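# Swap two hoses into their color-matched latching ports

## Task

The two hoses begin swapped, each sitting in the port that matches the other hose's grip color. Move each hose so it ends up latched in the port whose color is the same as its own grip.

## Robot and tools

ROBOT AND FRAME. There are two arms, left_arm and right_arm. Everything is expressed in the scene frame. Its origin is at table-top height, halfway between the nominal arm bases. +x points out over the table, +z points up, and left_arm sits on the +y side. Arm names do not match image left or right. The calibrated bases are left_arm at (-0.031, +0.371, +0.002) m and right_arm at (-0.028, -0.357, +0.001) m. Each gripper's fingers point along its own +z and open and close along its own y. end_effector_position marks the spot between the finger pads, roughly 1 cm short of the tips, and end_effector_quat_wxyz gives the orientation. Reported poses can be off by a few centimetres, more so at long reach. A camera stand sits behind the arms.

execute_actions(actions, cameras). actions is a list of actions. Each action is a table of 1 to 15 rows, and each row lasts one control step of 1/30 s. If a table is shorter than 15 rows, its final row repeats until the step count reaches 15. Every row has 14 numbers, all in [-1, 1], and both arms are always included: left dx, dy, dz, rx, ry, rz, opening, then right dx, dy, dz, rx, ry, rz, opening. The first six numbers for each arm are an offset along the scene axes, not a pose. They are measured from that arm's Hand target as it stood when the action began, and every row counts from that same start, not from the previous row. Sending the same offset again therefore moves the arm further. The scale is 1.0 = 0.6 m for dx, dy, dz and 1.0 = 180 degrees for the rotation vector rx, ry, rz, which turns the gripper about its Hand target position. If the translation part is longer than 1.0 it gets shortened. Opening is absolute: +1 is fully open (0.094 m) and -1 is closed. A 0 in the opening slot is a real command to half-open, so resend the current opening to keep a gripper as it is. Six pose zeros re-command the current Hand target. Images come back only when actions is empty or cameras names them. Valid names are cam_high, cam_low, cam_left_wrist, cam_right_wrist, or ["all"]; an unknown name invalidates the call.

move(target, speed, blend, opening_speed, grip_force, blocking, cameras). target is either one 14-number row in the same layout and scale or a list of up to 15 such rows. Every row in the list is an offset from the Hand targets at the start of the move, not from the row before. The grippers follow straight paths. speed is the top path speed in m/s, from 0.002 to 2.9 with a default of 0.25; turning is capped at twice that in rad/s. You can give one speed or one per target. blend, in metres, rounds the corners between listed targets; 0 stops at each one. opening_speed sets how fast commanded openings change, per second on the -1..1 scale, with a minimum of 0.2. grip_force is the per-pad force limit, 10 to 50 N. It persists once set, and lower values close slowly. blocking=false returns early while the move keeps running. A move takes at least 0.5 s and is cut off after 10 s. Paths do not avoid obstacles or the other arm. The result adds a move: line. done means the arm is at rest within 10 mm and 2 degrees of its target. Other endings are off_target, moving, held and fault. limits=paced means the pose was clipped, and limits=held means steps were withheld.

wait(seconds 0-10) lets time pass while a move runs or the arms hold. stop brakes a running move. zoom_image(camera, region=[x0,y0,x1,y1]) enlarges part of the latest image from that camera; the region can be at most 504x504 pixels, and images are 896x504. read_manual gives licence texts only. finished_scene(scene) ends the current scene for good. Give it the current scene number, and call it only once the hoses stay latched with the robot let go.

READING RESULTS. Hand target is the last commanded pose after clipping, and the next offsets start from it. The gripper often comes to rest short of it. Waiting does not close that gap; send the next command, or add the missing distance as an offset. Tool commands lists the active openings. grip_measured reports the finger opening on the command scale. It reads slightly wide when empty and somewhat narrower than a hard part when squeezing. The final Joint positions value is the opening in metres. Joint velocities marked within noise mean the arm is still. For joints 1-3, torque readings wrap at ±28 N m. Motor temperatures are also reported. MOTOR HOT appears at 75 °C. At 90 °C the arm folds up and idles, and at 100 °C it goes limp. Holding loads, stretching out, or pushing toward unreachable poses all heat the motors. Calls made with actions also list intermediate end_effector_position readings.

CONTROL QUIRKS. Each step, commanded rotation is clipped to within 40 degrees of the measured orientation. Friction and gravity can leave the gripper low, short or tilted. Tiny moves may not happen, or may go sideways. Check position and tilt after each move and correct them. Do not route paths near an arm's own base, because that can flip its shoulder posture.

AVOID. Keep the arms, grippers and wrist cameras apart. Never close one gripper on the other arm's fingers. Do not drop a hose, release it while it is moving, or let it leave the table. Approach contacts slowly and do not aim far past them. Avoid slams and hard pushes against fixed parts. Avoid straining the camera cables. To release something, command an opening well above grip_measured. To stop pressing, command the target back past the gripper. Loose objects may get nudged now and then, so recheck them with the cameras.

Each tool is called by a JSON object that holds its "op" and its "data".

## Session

{"op": "execute_actions", "data": {"actions": []}}

{"op": "zoom_image", "data": {"camera": "cam_high", "region": [380, 160, 620, 320]}}

Scene clock: 0.00 s.
left_arm: end_effector_position=(+0.3564, +0.4040, +0.0901) grip_measured=+1.000 end_effector_quat_wxyz=(+0.577, -0.064, +0.810, +0.079) | right_arm: end_effector_position=(+0.3648, -0.3879, +0.0819) grip_measured=+1.000 end_effector_quat_wxyz=(+0.559, +0.066, +0.823, -0.079)
Joint positions: left_arm=[-0.021 1.55 0.335 0.881 -0.211 -0.015 0.094] | right_arm=[0.038 1.573 0.376 0.816 0.223 0.028 0.094]
Joint velocities: within noise
Joint torques (N m): no reading
Motor temperatures (°C): left_arm=[30 54 42 37 28 26 28] | right_arm=[26 37 36 25 26 27 24]
Heat: left arm: 54 °C; right arm: 37 °C.
Hand target: left_arm +0.3605, +0.4040, +0.1006; +0.590, -0.065, +0.801, +0.078 | right_arm +0.3668, -0.3877, +0.0860; +0.563, +0.067, +0.820, -0.078
Tool commands: left_gripper/opening=+1.0 right_gripper/opening=+1.0
camera_calibration:
cam_left_wrist: T_world_to_cam=[[0.183314, -0.981858, -0.0484871, 0.333433], [-0.678839, -0.0907565, -0.728657, 0.38243], [0.711037, 0.166488, -0.68316, -0.171377], [0, 0, 0, 1]] pos_world=[0.320341, 0.390624, 0.177749]
cam_right_wrist: T_world_to_cam=[[-0.196404, -0.978767, 0.0586488, -0.311578], [-0.706003, 0.0996554, -0.701162, 0.391951], [0.68043, -0.179117, -0.710585, -0.170682], [0, 0, 0, 1]] pos_world=[0.33166, -0.374595, 0.171811]

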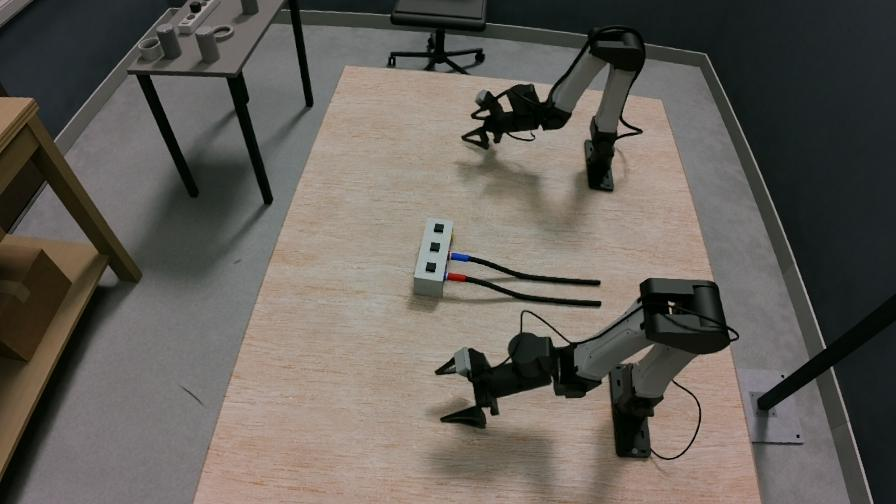

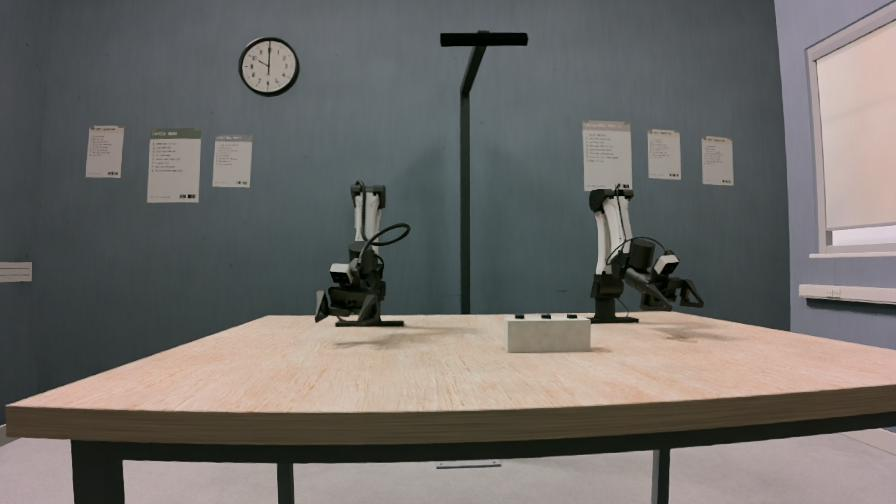

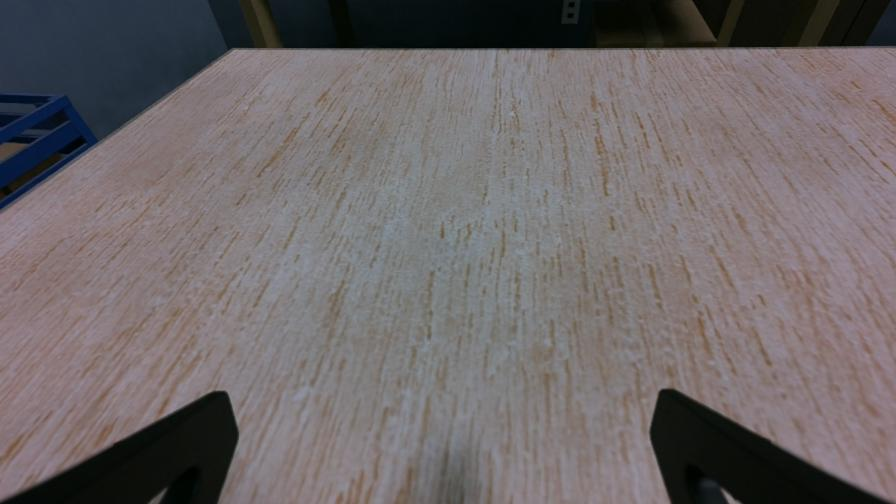

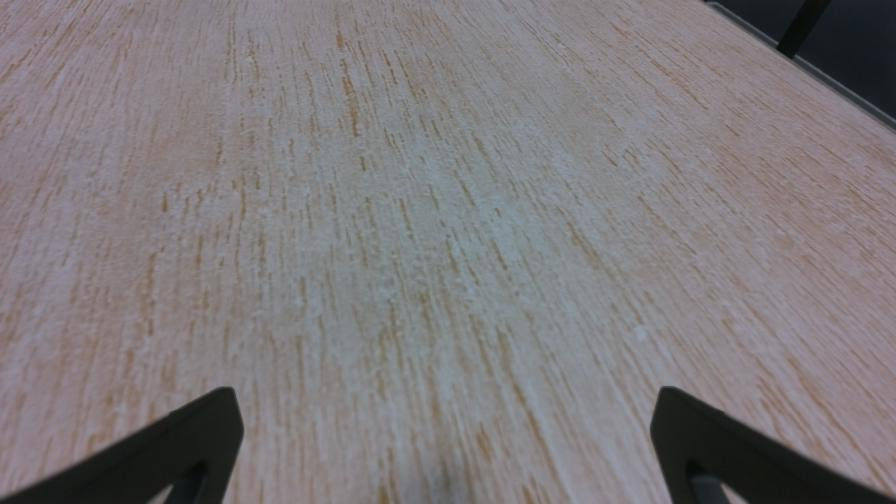

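Scaled by 2.100.

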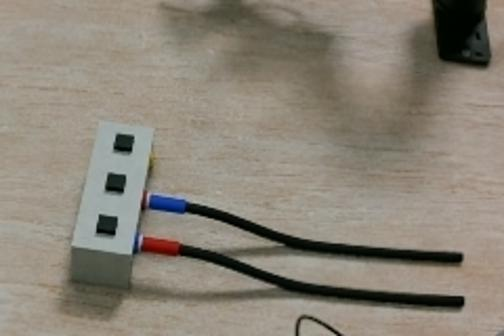

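{"op": "move", "data": {"target": [-0.159,-0.507,0.0573,-0.0387,0.0429,-0.0757,-0.149,0,0,0,0,0,0,1], "speed": 0.25, "cameras": ["cam_left_wrist","cam_high"]}}

Scene clock: 59.43 s.
left_arm: end_effector_position=(+0.2609, +0.1062, +0.1243) grip_measured=-0.147 end_effector_quat_wxyz=(+0.527, +0.013, +0.849, -0.027) | right_arm: end_effector_position=(+0.3648, -0.3879, +0.0819) grip_measured=+1.000 end_effector_quat_wxyz=(+0.559, +0.066, +0.823, -0.079)
Joint positions: left_arm=[-1.092 1.557 0.788 0.019 -0.864 -0.653 0.04] | right_arm=[0.038 1.573 0.376 0.816 0.223 0.028 0.094]
Joint torques (N m): left_arm=[0.25 -5.2 7.66 1.48 -0.42 -0.08] | right_arm=[-0.08 -5.65 5.74 2.43 0.11 0.02]
Motor temperatures (°C): left_arm=[29 54 43 41 28 26 28] | right_arm=[26 38 38 35 26 27 24]
Heat: left arm: 54 °C; right arm: 38 °C.
Hand target: left_arm +0.2650, +0.0999, +0.1350; +0.535, +0.000, +0.844, -0.037 | right_arm +0.3668, -0.3877, +0.0861; +0.563, +0.067, +0.820, -0.078
Off the commanded pose: left_arm 0.013 m, 2 deg | right_arm 0.005 m, 1 deg.
move: off_target (left_arm)
camera_calibration:
cam_left_wrist: T_world_to_cam=[[-0.0618811, -0.997278, 0.0400994, 0.114755], [-0.773266, 0.0225015, -0.633683, 0.316351], [0.631055, -0.0702205, -0.772553, 0.0265917], [0, 0, 0, 1]] pos_world=[0.234944, 0.109192, 0.216408]
Images, in order (width x height): cam_high 896x504, cam_left_wrist 896x504.

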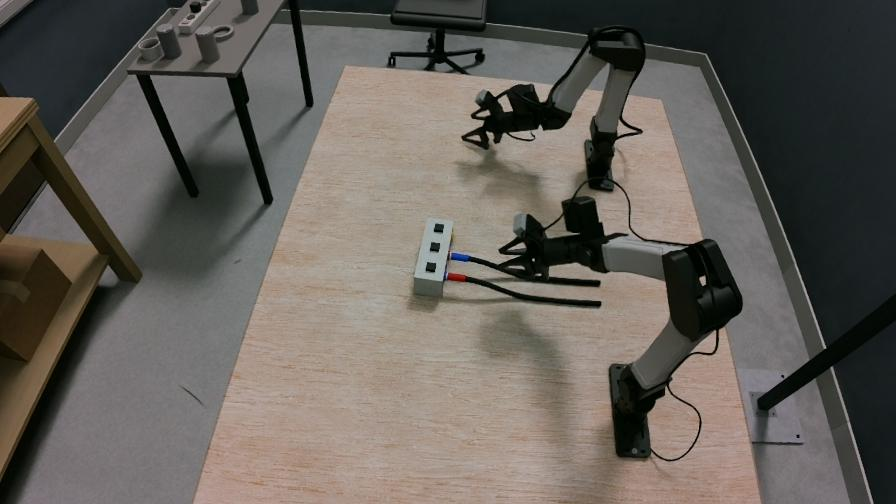

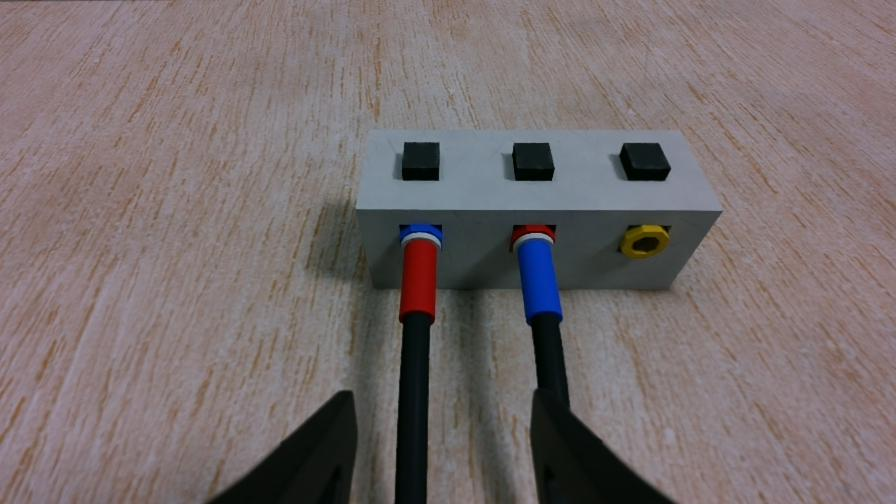

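{"op": "move", "data": {"target": [0.1333,0.0298,-0.065,-0.0202,0.0006,-0.0166,-0.149,0,0,0,0,0,0,1], "speed": 0.2, "cameras": ["cam_left_wrist"]}}

Scene clock: 77.93 s.
left_arm: end_effector_position=(+0.3439, +0.1181, +0.0977) grip_measured=-0.147 end_effector_quat_wxyz=(+0.531, +0.001, +0.844, -0.075) | right_arm: end_effector_position=(+0.3648, -0.3879, +0.0819) grip_measured=+1.000 end_effector_quat_wxyz=(+0.559, +0.066, +0.823, -0.079)
Joint positions: left_arm=[-0.824 1.739 0.781 0.42 -0.597 -0.464 0.04] | right_arm=[0.038 1.573 0.376 0.816 0.223 0.028 0.094]
Joint torques (N m): left_arm=[0.88 -6.2 4.37 1.96 0.01 0.12] | right_arm=[-0.06 -5.64 5.76 2.44 0.11 0.01]
Heat: left arm: 54 °C; right arm: 39 °C.
Hand target: left_arm +0.3450, +0.1177, +0.0960; +0.533, +0.005, +0.842, -0.078 | right_arm +0.3668, -0.3877, +0.0861; +0.563, +0.067, +0.820, -0.078
Off the commanded pose: left_arm 0.002 m, 1 deg | right_arm 0.005 m, 1 deg.
move: done
camera_calibration:
cam_left_wrist: T_world_to_cam=[[-0.0921753, -0.986836, 0.132888, 0.132956], [-0.766145, -0.0149569, -0.642493, 0.366194], [0.636023, -0.161034, -0.754681, -0.0382811], [0, 0, 0, 1]] pos_world=[0.317161, 0.130519, 0.188719]
Images, in order (width x height): cam_left_wrist 896x504.

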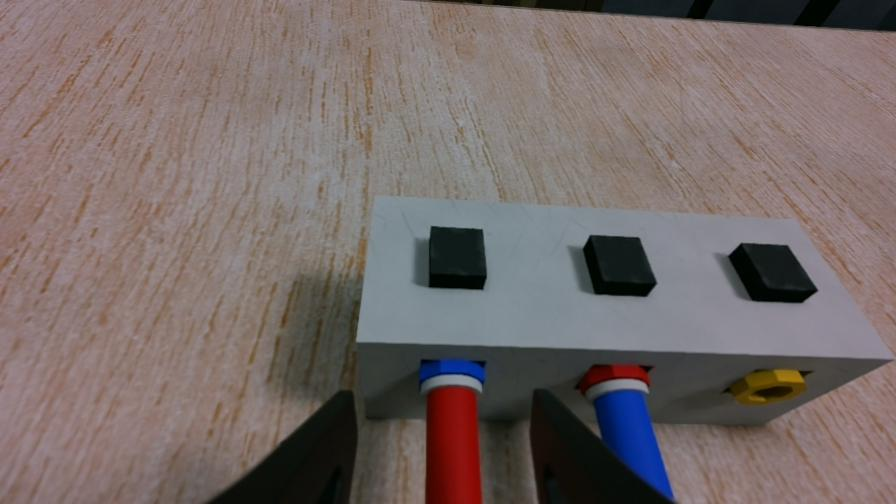

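{"op": "move", "data": {"target": [0.0,-0.0067,-0.053,0.0058,-0.0002,0.0023,-0.149,0,0,0,0,0,0,1], "speed": 0.12, "cameras": ["cam_left_wrist"]}}

Scene clock: 93.10 s.
left_arm: end_effector_position=(+0.3463, +0.1166, +0.0625) grip_measured=-0.147 end_effector_quat_wxyz=(+0.527, +0.003, +0.847, -0.068) | right_arm: end_effector_position=(+0.3648, -0.3879, +0.0819) grip_measured=+1.000 end_effector_quat_wxyz=(+0.559, +0.066, +0.823, -0.079)
Joint positions: left_arm=[-0.824 1.858 0.758 0.541 -0.602 -0.463 0.04] | right_arm=[0.038 1.573 0.376 0.816 0.223 0.028 0.094]
Joint torques (N m): left_arm=[-0.51 -6.91 4.04 1.96 -0.26 0.12] | right_arm=[-0.05 -5.65 5.75 2.44 0.11 0.01]
Motor temperatures (°C): left_arm=[29 55 43 41 28 26 27] | right_arm=[26 39 39 36 26 27 24]
Heat: left arm: 55 °C; right arm: 39 °C.
Hand target: left_arm +0.3450, +0.1137, +0.0642; +0.534, +0.007, +0.843, -0.068 | right_arm +0.3668, -0.3877, +0.0861; +0.563, +0.067, +0.820, -0.078
Off the commanded pose: left_arm 0.004 m, 1 deg | right_arm 0.005 m, 1 deg.
move: done
camera_calibration:
cam_left_wrist: T_world_to_cam=[[-0.0871082, -0.989122, 0.118531, 0.135727], [-0.773176, -0.00790167, -0.634143, 0.346509], [0.628181, -0.146884, -0.764077, -0.0649593], [0, 0, 0, 1]] pos_world=[0.320542, 0.127447, 0.154015]
Images, in order (width x height): cam_left_wrist 896x504.

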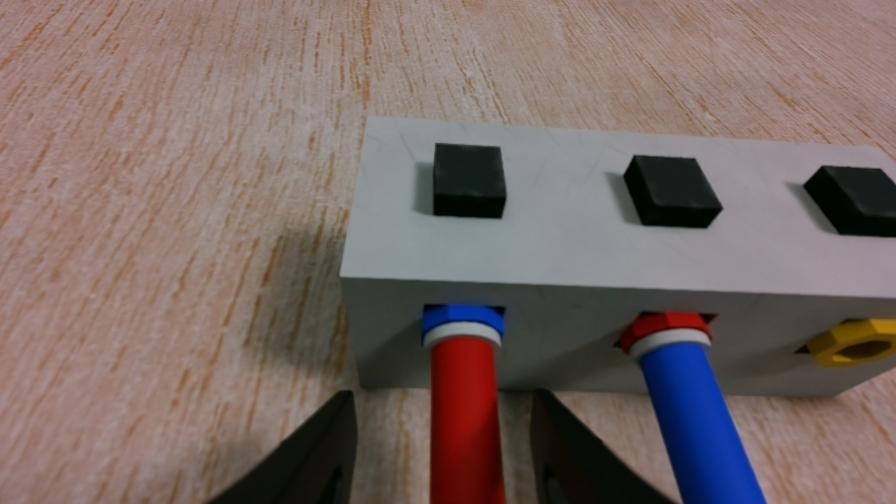

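{"op": "move", "data": {"target": [-0.004,-0.015,-0.012,0,0,0.0,-0.149,0,0,0,0,0,0,1], "speed": 0.1, "cameras": ["cam_left_wrist"]}}

Scene clock: 99.00 s.
left_arm: end_effector_position=(+0.3399, +0.1100, +0.0506) grip_measured=-0.147 end_effector_quat_wxyz=(+0.523, +0.014, +0.850, -0.060) | right_arm: end_effector_position=(+0.3648, -0.3879, +0.0819) grip_measured=+1.000 end_effector_quat_wxyz=(+0.559, +0.066, +0.823, -0.079)
Joint positions: left_arm=[-0.851 1.894 0.758 0.555 -0.622 -0.463 0.04] | right_arm=[0.038 1.573 0.376 0.816 0.223 0.028 0.094]
Joint torques (N m): left_arm=[-0.23 -6.91 5.11 1.93 -0.28 -0.02] | right_arm=[-0.05 -5.65 5.75 2.44 0.11 0.01]
Motor temperatures (°C): left_arm=[29 56 43 42 28 26 27] | right_arm=[26 39 39 37 26 27 24]
Heat: left arm: 56 °C; right arm: 39 °C.
Hand target: left_arm +0.3426, +0.1047, +0.0570; +0.534, +0.007, +0.843, -0.068 | right_arm +0.3668, -0.3877, +0.0861; +0.563, +0.067, +0.820, -0.078
Off the commanded pose: left_arm 0.009 m, 2 deg | right_arm 0.005 m, 1 deg.
move: done
camera_calibration:
cam_left_wrist: T_world_to_cam=[[-0.0965337, -0.990753, 0.0953424, 0.134603], [-0.778008, 0.0153646, -0.628067, 0.332695], [0.620794, -0.134807, -0.772296, -0.0694173], [0, 0, 0, 1]] pos_world=[0.314927, 0.118889, 0.14251]
Images, in order (width x height): cam_left_wrist 896x504.

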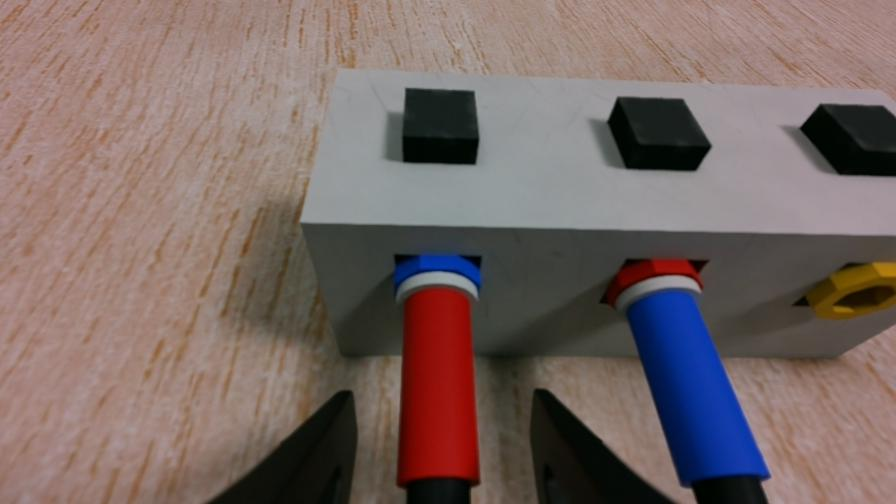

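{"op": "zoom_image", "data": {"camera": "cam_left_wrist", "region": [340, 220, 540, 500]}}

Scaled by 1.800.

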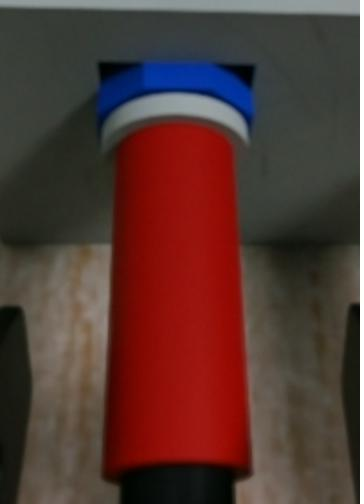

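{"op": "move", "data": {"target": [-0.002,0.0,0.0125,0,0,0.0,-0.149,0,0,0,0,0,0,1], "speed": 0.08, "cameras": ["cam_left_wrist"]}}

Scene clock: 108.27 s.
left_arm: end_effector_position=(+0.3391, +0.1110, +0.0490) grip_measured=-0.147 end_effector_quat_wxyz=(+0.521, +0.015, +0.852, -0.056) | right_arm: end_effector_position=(+0.3648, -0.3879, +0.0819) grip_measured=+1.000 end_effector_quat_wxyz=(+0.559, +0.066, +0.823, -0.079)
Joint positions: left_arm=[-0.852 1.894 0.758 0.545 -0.624 -0.463 0.04] | right_arm=[0.038 1.573 0.376 0.816 0.223 0.028 0.094]
Joint torques (N m): left_arm=[-0.42 -9.1 5.42 1.74 -0.28 -0.04] | right_arm=[-0.06 -5.64 5.74 2.44 0.11 0.01]
Motor temperatures (°C): left_arm=[29 56 43 42 28 26 27] | right_arm=[26 39 39 37 26 27 24]
Heat: left arm: 56 °C; right arm: 39 °C.
Hand target: left_arm +0.3414, +0.1047, +0.0644; +0.533, +0.007, +0.843, -0.068 | right_arm +0.3668, -0.3877, +0.0861; +0.563, +0.067, +0.820, -0.078
Off the commanded pose: left_arm 0.017 m, 2 deg | right_arm 0.005 m, 1 deg.
move: off_target (left_arm)
camera_calibration:
cam_left_wrist: T_world_to_cam=[[-0.0946001, -0.991634, 0.0878219, 0.135468], [-0.781319, 0.019288, -0.623833, 0.33147], [0.61692, -0.127632, -0.776608, -0.0692445], [0, 0, 0, 1]] pos_world=[0.314517, 0.119103, 0.141109]
Images, in order (width x height): cam_left_wrist 896x504.

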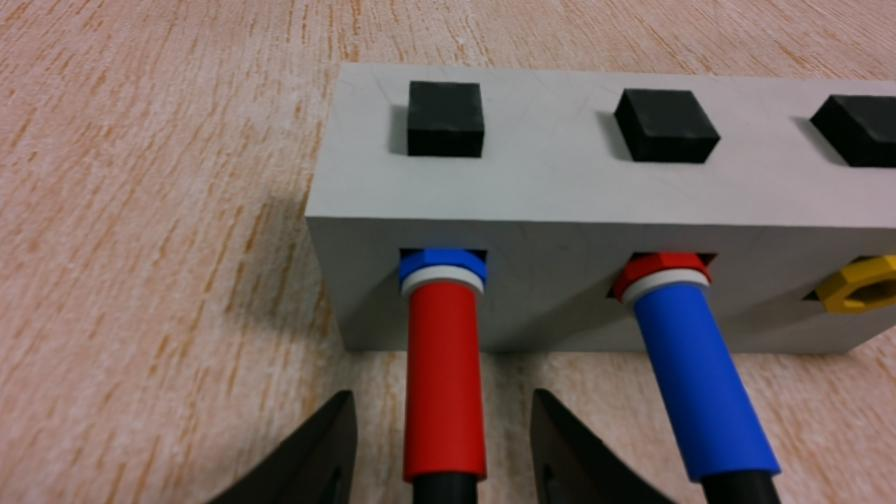

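{"op": "move", "data": {"target": [0.0,0.0,0.005,-0.0008,-0.0111,0.0,-0.149,0,0,0,0,0,0,1], "speed": 0.08, "cameras": ["cam_left_wrist"]}}

Scene clock: 112.77 s.
left_arm: end_effector_position=(+0.3414, +0.1077, +0.0575) grip_measured=-0.147 end_effector_quat_wxyz=(+0.536, +0.008, +0.842, -0.063) | right_arm: end_effector_position=(+0.3648, -0.3879, +0.0819) grip_measured=+1.000 end_effector_quat_wxyz=(+0.559, +0.066, +0.823, -0.079)
Joint positions: left_arm=[-0.858 1.894 0.758 0.587 -0.642 -0.458 0.04] | right_arm=[0.038 1.573 0.376 0.816 0.223 0.028 0.094]
Joint torques (N m): left_arm=[-0.31 -8.46 4.05 1.93 -0.28 0.12] | right_arm=[-0.06 -5.65 5.74 2.44 0.11 0.01]
Motor temperatures (°C): left_arm=[29 57 43 41 28 26 27] | right_arm=[26 39 39 37 26 27 24]
Heat: left arm: 57 °C; right arm: 39 °C.
Hand target: left_arm +0.3414, +0.1046, +0.0674; +0.548, +0.007, +0.834, -0.069 | right_arm +0.3668, -0.3877, +0.0861; +0.563, +0.067, +0.820, -0.078
Off the commanded pose: left_arm 0.010 m, 2 deg | right_arm 0.005 m, 1 deg.
move: done
camera_calibration:
cam_left_wrist: T_world_to_cam=[[-0.0920762, -0.99027, 0.104345, 0.129801], [-0.758876, 0.00194053, -0.651232, 0.33446], [0.644693, -0.139148, -0.751671, -0.0741685], [0, 0, 0, 1]] pos_world=[0.313581, 0.117568, 0.148516]
Images, in order (width x height): cam_left_wrist 896x504.

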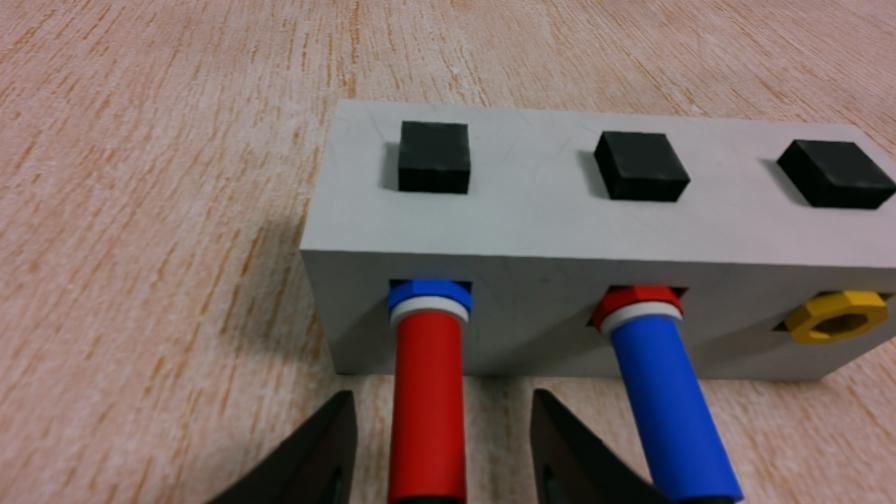

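{"op": "move", "data": {"target": [[-0.003,0.008,0.0,0,0,0.0,-0.149,0,0,0,0,0,0,1],[-0.003,0.008,0.0,0,0,0.0,-0.85,0,0,0,0,0,0,1]], "speed": 0.06, "opening_speed": 0.7, "cameras": ["cam_left_wrist"]}}

Scene clock: 119.80 s.
left_arm: end_effector_position=(+0.3386, +0.1110, +0.0536) grip_measured=-0.673 end_effector_quat_wxyz=(+0.534, +0.011, +0.843, -0.060) | right_arm: end_effector_position=(+0.3648, -0.3879, +0.0819) grip_measured=+1.000 end_effector_quat_wxyz=(+0.559, +0.066, +0.823, -0.079)
Joint positions: left_arm=[-0.858 1.894 0.741 0.598 -0.643 -0.454 0.015] | right_arm=[0.038 1.573 0.376 0.816 0.223 0.028 0.094]
Joint torques (N m): left_arm=[0.24 -9.39 3.71 1.94 -0.21 0.12] | right_arm=[-0.06 -5.61 5.72 2.44 0.11 0.01]
Motor temperatures (°C): left_arm=[29 58 42 41 28 26 27] | right_arm=[26 39 39 38 26 27 24]
Heat: left arm: 58 °C; right arm: 39 °C.
Hand target: left_arm +0.3396, +0.1094, +0.0674; +0.548, +0.008, +0.834, -0.069 | right_arm +0.3668, -0.3877, +0.0861; +0.563, +0.067, +0.820, -0.078
Off the commanded pose: left_arm 0.014 m, 2 deg | right_arm 0.005 m, 1 deg.
move: off_target (left_arm); target 2's new opening was sent with left_arm's hand 0.014 m and 2 deg from that target
camera_calibration:
cam_left_wrist: T_world_to_cam=[[-0.0928366, -0.991055, 0.0958722, 0.134015], [-0.761093, 0.00855246, -0.648586, 0.329731], [0.641964, -0.13318, -0.755079, -0.0744236], [0, 0, 0, 1]] pos_world=[0.311175, 0.120084, 0.144815]
Images, in order (width x height): cam_left_wrist 896x504.

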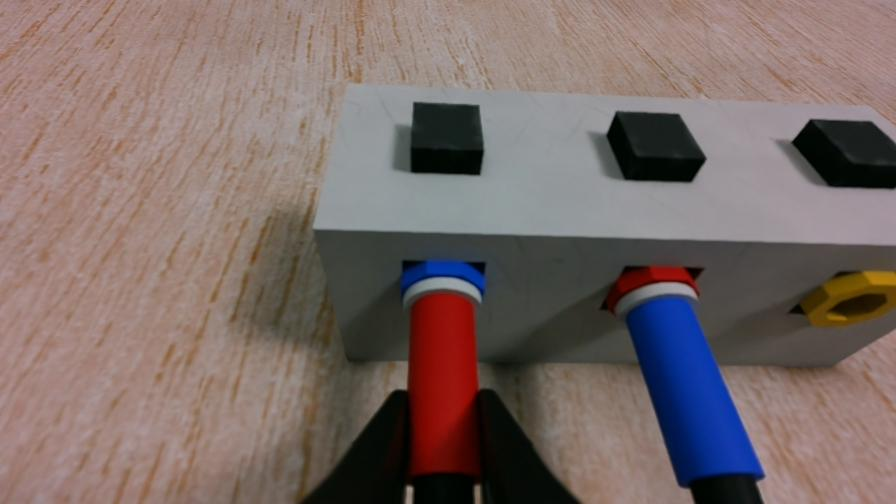

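{"op": "move", "data": {"target": [[0,0,0,0,0,0,-0.85,-0.078,0.146,0.19,-0.02,0.041,0.27,0.3],[0,0,0,0,0,0,-0.85,0.0387,0.596,0.19,-0.0401,0.0823,0.5412,0.3],[0,0,0,0,0,0,-0.85,0.0687,0.8045,0.1065,-0.0401,0.0823,0.5412,-0.36]], "speed": 0.22, "blend": [0.05,0.04,0], "cameras": ["cam_high","cam_left_wrist","cam_right_wrist"]}}

Scene clock: 138.33 s.
left_arm: end_effector_position=(+0.3386, +0.1110, +0.0536) grip_measured=-0.673 end_effector_quat_wxyz=(+0.534, +0.011, +0.843, -0.060) | right_arm: end_effector_position=(+0.4032, +0.0947, +0.1520) grip_measured=-0.359 end_effector_quat_wxyz=(-0.335, +0.612, -0.642, -0.318)
Joint positions: left_arm=[-0.858 1.894 0.741 0.598 -0.643 -0.454 0.015] | right_arm=[0.649 2.453 2.308 -0.693 -0.692 -0.618 0.03]
Joint torques (N m): left_arm=[0.24 -9.39 3.71 1.94 -0.21 0.12] | right_arm=[-0.44 -12.1 9.78 1.69 -0.27 0.01]
Motor temperatures (°C): left_arm=[29 61 42 41 28 26 28] | right_arm=[26 39 40 37 26 27 24]
Heat: left arm: 61 °C; right arm: 40 °C.
Hand target: left_arm +0.3396, +0.1094, +0.0674; +0.548, +0.008, +0.834, -0.069 | right_arm +0.4080, +0.0950, +0.1499; -0.336, +0.610, -0.643, -0.318
Off the commanded pose: left_arm 0.014 m, 2 deg | right_arm 0.005 m, 0 deg.
move: off_target (left_arm)
camera_calibration:
cam_left_wrist: T_world_to_cam=[[-0.0928366, -0.991055, 0.0958722, 0.134015], [-0.761093, 0.00855246, -0.648586, 0.329731], [0.641964, -0.13318, -0.755079, -0.0744236], [0, 0, 0, 1]] pos_world=[0.311175, 0.120084, 0.144815]
cam_right_wrist: T_world_to_cam=[[0.998894, -0.046872, 0.00373029, -0.397617], [-0.038249, -0.85614, -0.515326, 0.213112], [0.027348, 0.514614, -0.856986, 0.159366], [0, 0, 0, 1]] pos_world=[0.40097, 0.0818045, 0.24788]
Images, in order (width x height): cam_high 896x504, cam_left_wrist 896x504, cam_right_wrist 896x504.

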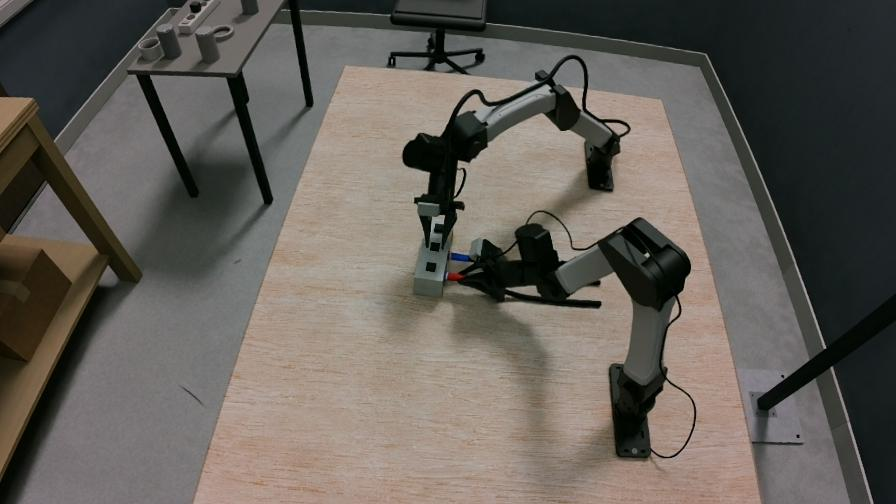

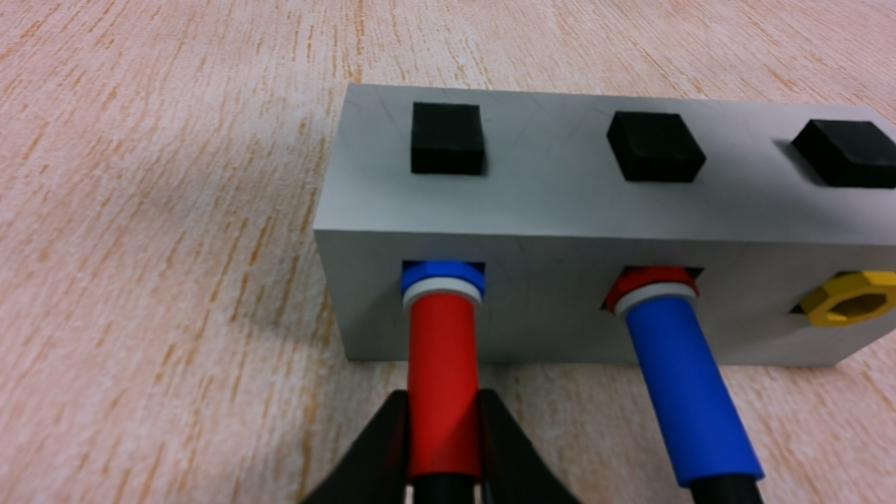

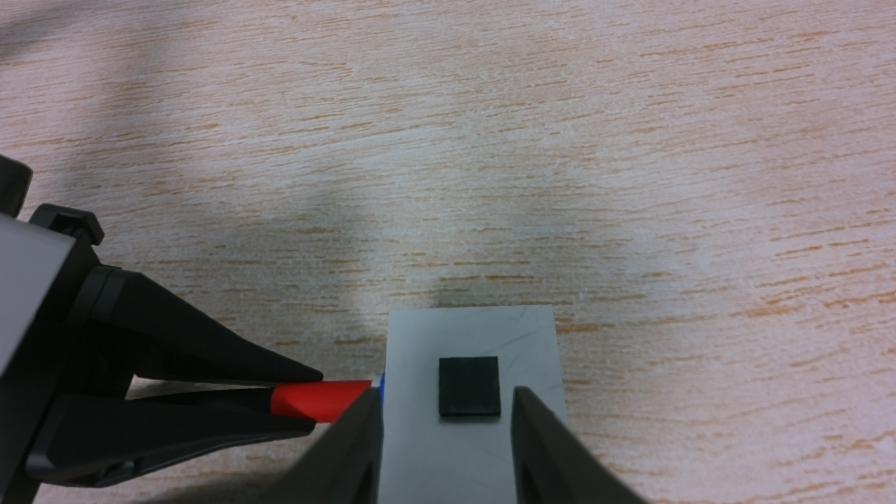

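{"op": "move", "data": {"target": [0,0,0,0,0,0,-0.85,0.014,0.031,-0.0483,0,0,0,-0.36], "speed": 0.1, "cameras": ["cam_left_wrist","cam_right_wrist"]}}

Scene clock: 146.67 s.
left_arm: end_effector_position=(+0.3386, +0.1110, +0.0536) grip_measured=-0.673 end_effector_quat_wxyz=(+0.534, +0.011, +0.843, -0.060) | right_arm: end_effector_position=(+0.4127, +0.1060, +0.1181) grip_measured=-0.359 end_effector_quat_wxyz=(-0.323, +0.608, -0.652, -0.318)
Joint positions: left_arm=[-0.858 1.894 0.741 0.598 -0.643 -0.454 0.015] | right_arm=[0.657 2.563 2.391 -0.688 -0.679 -0.602 0.03]
Joint torques (N m): left_arm=[0.24 -9.4 3.71 1.94 -0.21 0.12] | right_arm=[0.49 -12.82 9.94 2.01 -0.27 0.01]
Motor temperatures (°C): left_arm=[29 62 42 41 28 26 28] | right_arm=[26 43 41 36 26 27 24]
Heat: left arm: 62 °C; right arm: 43 °C.
Hand target: left_arm +0.3396, +0.1094, +0.0674; +0.548, +0.008, +0.834, -0.069 | right_arm +0.4165, +0.1135, +0.1212; -0.336, +0.610, -0.643, -0.318
Off the commanded pose: left_arm 0.014 m, 2 deg | right_arm 0.009 m, 2 deg.
move: off_target (left_arm)
camera_calibration:
cam_left_wrist: T_world_to_cam=[[-0.0928366, -0.991055, 0.0958722, 0.134015], [-0.761093, 0.00855246, -0.648586, 0.329731], [0.641964, -0.13318, -0.755079, -0.0744236], [0, 0, 0, 1]] pos_world=[0.311175, 0.120084, 0.144815]
cam_right_wrist: T_world_to_cam=[[0.998175, -0.0567993, -0.0205018, -0.402215], [-0.0594672, -0.865594, -0.497202, 0.213356], [0.0104945, 0.497514, -0.867392, 0.134304], [0, 0, 0, 1]] pos_world=[0.41276, 0.0950157, 0.214329]
Images, in order (width x height): cam_left_wrist 896x504, cam_right_wrist 896x504.

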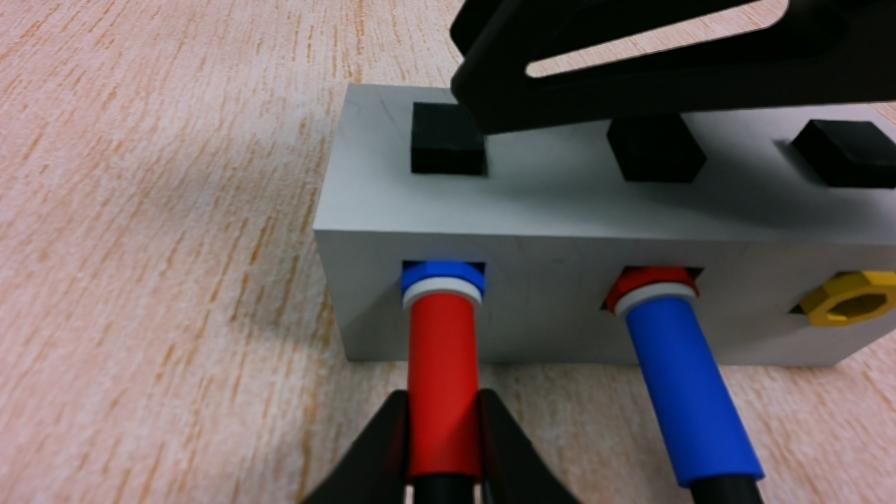

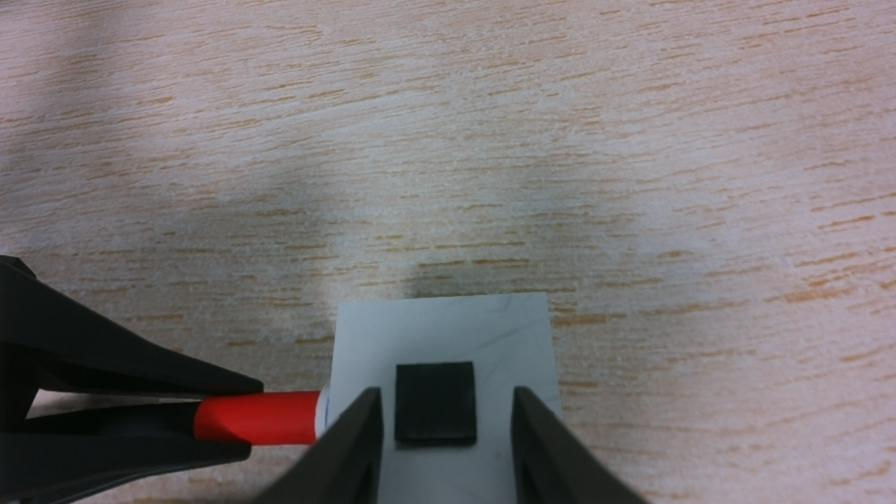

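{"op": "move", "data": {"target": [0,0,0,0,0,0,-0.85,-0.007,0.0155,-0.0105,0,0,0,-0.36], "speed": 0.08, "cameras": ["cam_left_wrist","cam_right_wrist"]}}

Scene clock: 153.40 s.
left_arm: end_effector_position=(+0.3386, +0.1110, +0.0536) grip_measured=-0.673 end_effector_quat_wxyz=(+0.534, +0.011, +0.843, -0.060) | right_arm: end_effector_position=(+0.4078, +0.1158, +0.1140) grip_measured=-0.359 end_effector_quat_wxyz=(-0.323, +0.609, -0.651, -0.319)
Joint positions: left_arm=[-0.858 1.894 0.741 0.598 -0.643 -0.454 0.015] | right_arm=[0.677 2.572 2.391 -0.667 -0.668 -0.585 0.03]
Joint torques (N m): left_arm=[0.23 -9.4 3.71 1.94 -0.21 0.12] | right_arm=[0.38 -12.78 9.29 2.1 -0.24 0.03]
Motor temperatures (°C): left_arm=[29 62 42 41 28 26 29] | right_arm=[26 45 41 36 26 27 24]
Heat: left arm: 62 °C; right arm: 45 °C.
Hand target: left_arm +0.3396, +0.1094, +0.0674; +0.548, +0.008, +0.834, -0.069 | right_arm +0.4121, +0.1229, +0.1147; -0.336, +0.610, -0.643, -0.318
Off the commanded pose: left_arm 0.014 m, 2 deg | right_arm 0.008 m, 2 deg.
move: off_target (left_arm)
camera_calibration:
cam_left_wrist: T_world_to_cam=[[-0.0928366, -0.991055, 0.0958722, 0.134015], [-0.761093, 0.00855246, -0.648586, 0.329731], [0.641964, -0.13318, -0.755079, -0.0744236], [0, 0, 0, 1]] pos_world=[0.311175, 0.120084, 0.144815]
cam_right_wrist: T_world_to_cam=[[0.998328, -0.0542649, -0.0199097, -0.397312], [-0.0569691, -0.865466, -0.497718, 0.218495], [0.00977748, 0.49802, -0.86711, 0.126154], [0, 0, 0, 1]] pos_world=[0.407862, 0.104712, 0.210228]
Images, in order (width x height): cam_left_wrist 896x504, cam_right_wrist 896x504.

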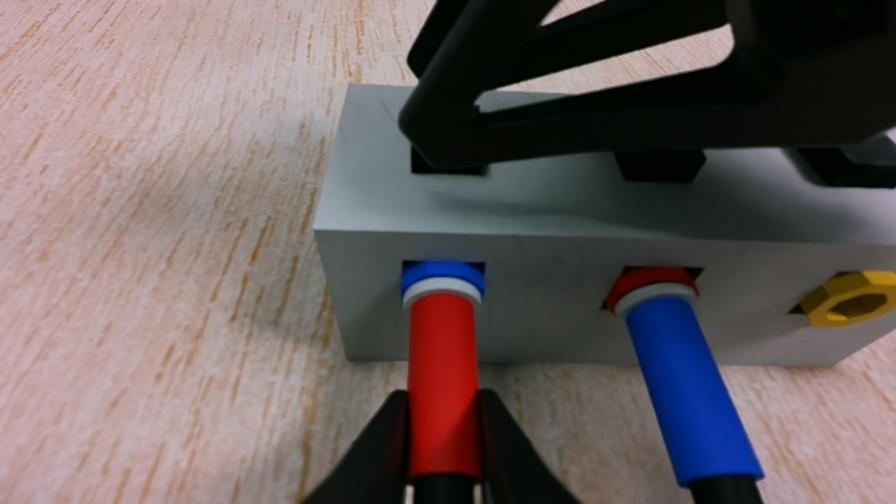

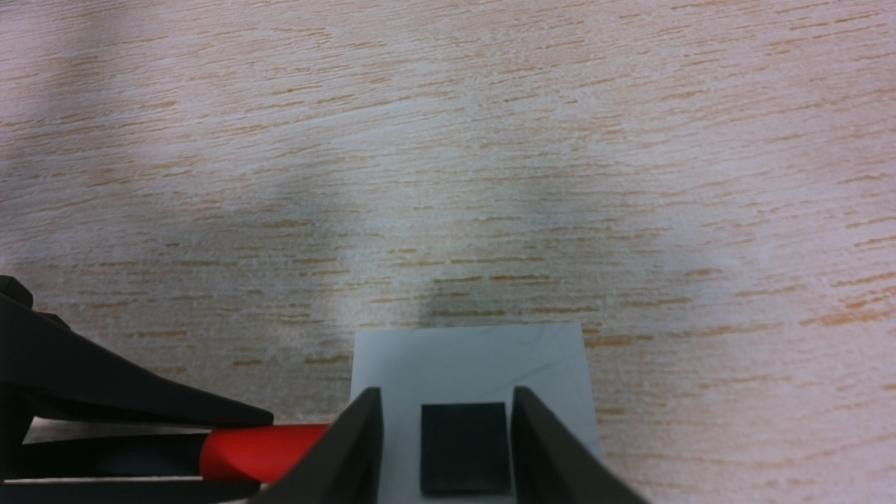

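{"op": "move", "data": {"target": [[0,0,0,0,0,0,-0.85,0.008,0.0,0,0,0,0,-0.36],[0,0,0,0,0,0,-0.85,0.008,0.0,0,0,0,0,-0.8]], "speed": 0.06, "opening_speed": 0.8, "cameras": ["cam_left_wrist","cam_right_wrist"]}}

{"op": "zoom_image", "data": {"camera": "cam_left_wrist", "region": [340, 60, 540, 220]}}

Scene clock: 163.97 s.
left_arm: end_effector_position=(+0.3386, +0.1110, +0.0536) grip_measured=-0.673 end_effector_quat_wxyz=(+0.534, +0.011, +0.843, -0.060) | right_arm: end_effector_position=(+0.4144, +0.1208, +0.1172) grip_measured=-0.798 end_effector_quat_wxyz=(-0.335, +0.609, -0.645, -0.317)
Joint positions: left_arm=[-0.858 1.894 0.741 0.598 -0.643 -0.454 0.015] | right_arm=[0.677 2.605 2.45 -0.666 -0.668 -0.585 0.009]
Joint torques (N m): left_arm=[0.24 -9.4 3.71 1.94 -0.21 0.12] | right_arm=[-0.1 -12.77 9.91 1.75 -0.28 -0.03]
Motor temperatures (°C): left_arm=[29 63 41 41 28 26 29] | right_arm=[26 47 42 36 26 27 24]
Heat: left arm: 63 °C; right arm: 47 °C.
Hand target: left_arm +0.3396, +0.1094, +0.0674; +0.548, +0.008, +0.834, -0.069 | right_arm +0.4169, +0.1229, +0.1148; -0.336, +0.610, -0.643, -0.318
Off the commanded pose: left_arm 0.014 m, 2 deg | right_arm 0.004 m, 0 deg.
move: off_target (left_arm)
camera_calibration:
cam_left_wrist: T_world_to_cam=[[-0.0928366, -0.991055, 0.0958722, 0.134015], [-0.761093, 0.00855246, -0.648586, 0.329731], [0.641964, -0.13318, -0.755079, -0.0744236], [0, 0, 0, 1]] pos_world=[0.311175, 0.120084, 0.144815]
cam_right_wrist: T_world_to_cam=[[0.998511, -0.0545378, 0.0007228, -0.406002], [-0.0464397, -0.857049, -0.513138, 0.221289], [0.0286049, 0.512341, -0.858306, 0.11574], [0, 0, 0, 1]] pos_world=[0.412363, 0.108214, 0.213186]
Images, in order (width x height): cam_left_wrist 896x504, cam_right_wrist 896x504.

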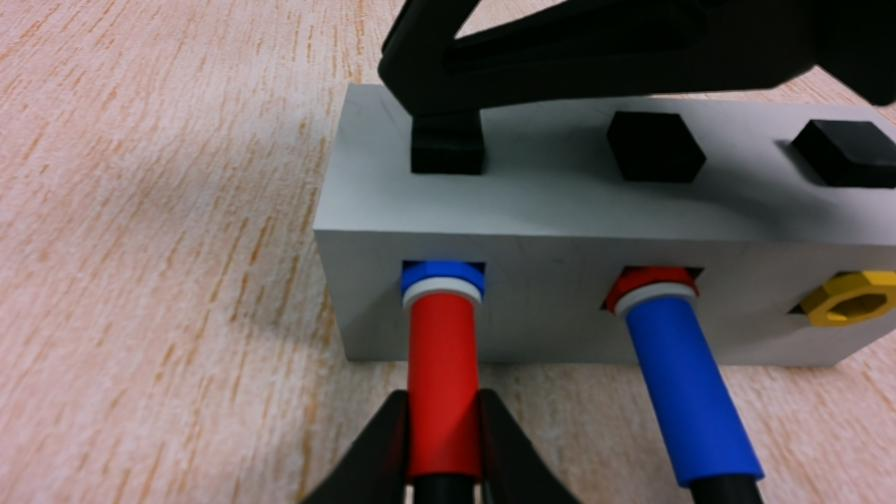

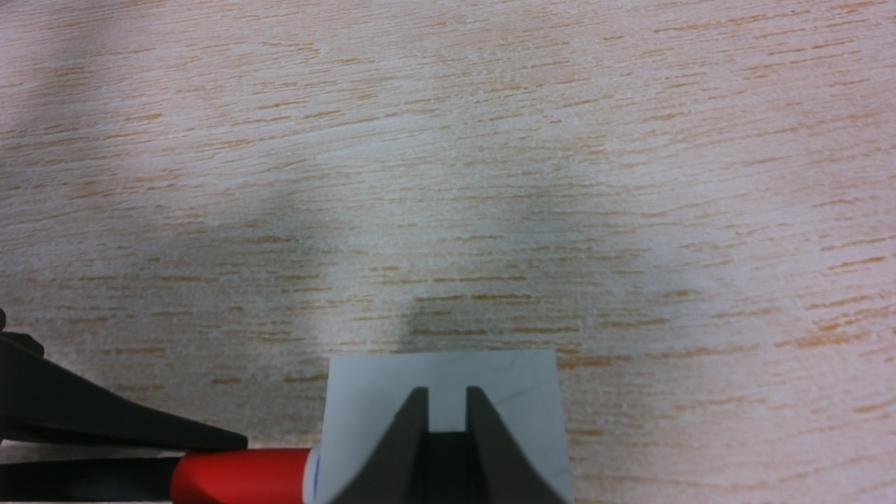

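Scaled by 2.520.

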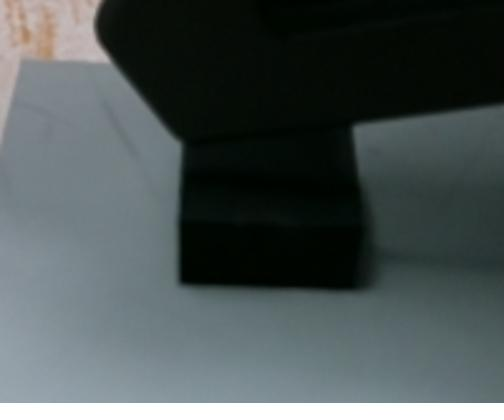

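{"op": "execute_actions", "data": {"actions": [], "cameras": ["cam_right_wrist", "cam_left_wrist"]}}

Scene clock: 180.50 s.
left_arm: end_effector_position=(+0.3386, +0.1110, +0.0536) grip_measured=-0.673 end_effector_quat_wxyz=(+0.534, +0.011, +0.843, -0.060) | right_arm: end_effector_position=(+0.4144, +0.1208, +0.1172) grip_measured=-0.798 end_effector_quat_wxyz=(-0.335, +0.609, -0.645, -0.317)
Joint positions: left_arm=[-0.858 1.894 0.741 0.598 -0.643 -0.454 0.015] | right_arm=[0.677 2.605 2.45 -0.666 -0.668 -0.585 0.009]
Joint velocities: within noise
Joint torques (N m): left_arm=[0.24 -9.39 3.7 1.94 -0.21 0.12] | right_arm=[-0.12 -12.78 9.94 1.75 -0.29 -0.03]
Motor temperatures (°C): left_arm=[29 63 41 41 28 26 29] | right_arm=[26 51 45 35 26 27 24]
Heat: left arm: 63 °C; right arm: 51 °C.
Hand target: left_arm +0.3396, +0.1094, +0.0674; +0.548, +0.008, +0.834, -0.069 | right_arm +0.4169, +0.1229, +0.1148; -0.336, +0.610, -0.643, -0.318
Tool commands: left_gripper/opening=-0.85 right_gripper/opening=-0.8
Off the commanded pose: left_arm 0.014 m, 2 deg | right_arm 0.004 m, 0 deg.
camera_calibration:
cam_left_wrist: T_world_to_cam=[[-0.0928366, -0.991055, 0.0958722, 0.134015], [-0.761093, 0.00855246, -0.648586, 0.329731], [0.641964, -0.13318, -0.755079, -0.0744236], [0, 0, 0, 1]] pos_world=[0.311175, 0.120084, 0.144815]
cam_right_wrist: T_world_to_cam=[[0.998511, -0.0545378, 0.0007228, -0.406002], [-0.0464397, -0.857049, -0.513138, 0.221289], [0.0286049, 0.512341, -0.858306, 0.11574], [0, 0, 0, 1]] pos_world=[0.412363, 0.108214, 0.213186]
Images, in order (width x height): cam_left_wrist 896x504, cam_right_wrist 896x504.

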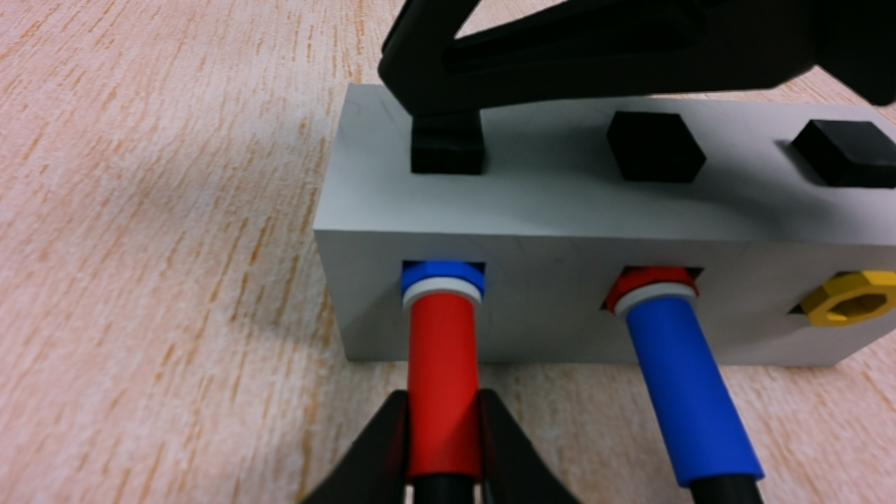

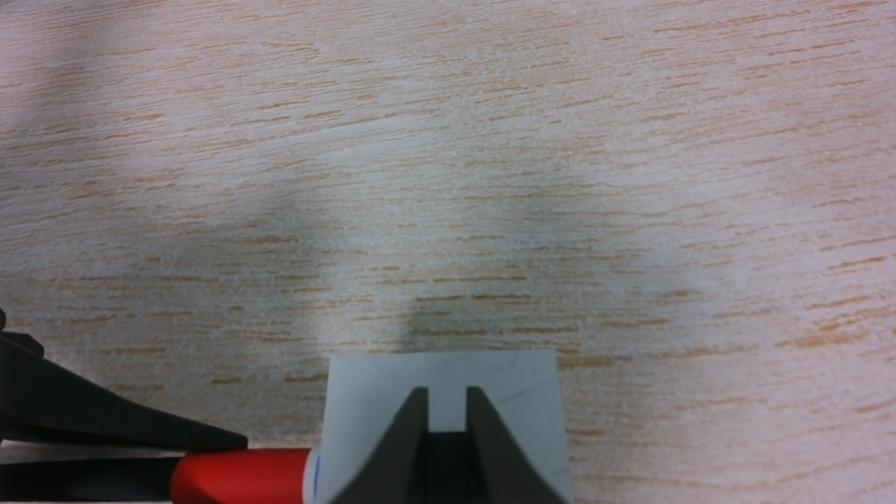

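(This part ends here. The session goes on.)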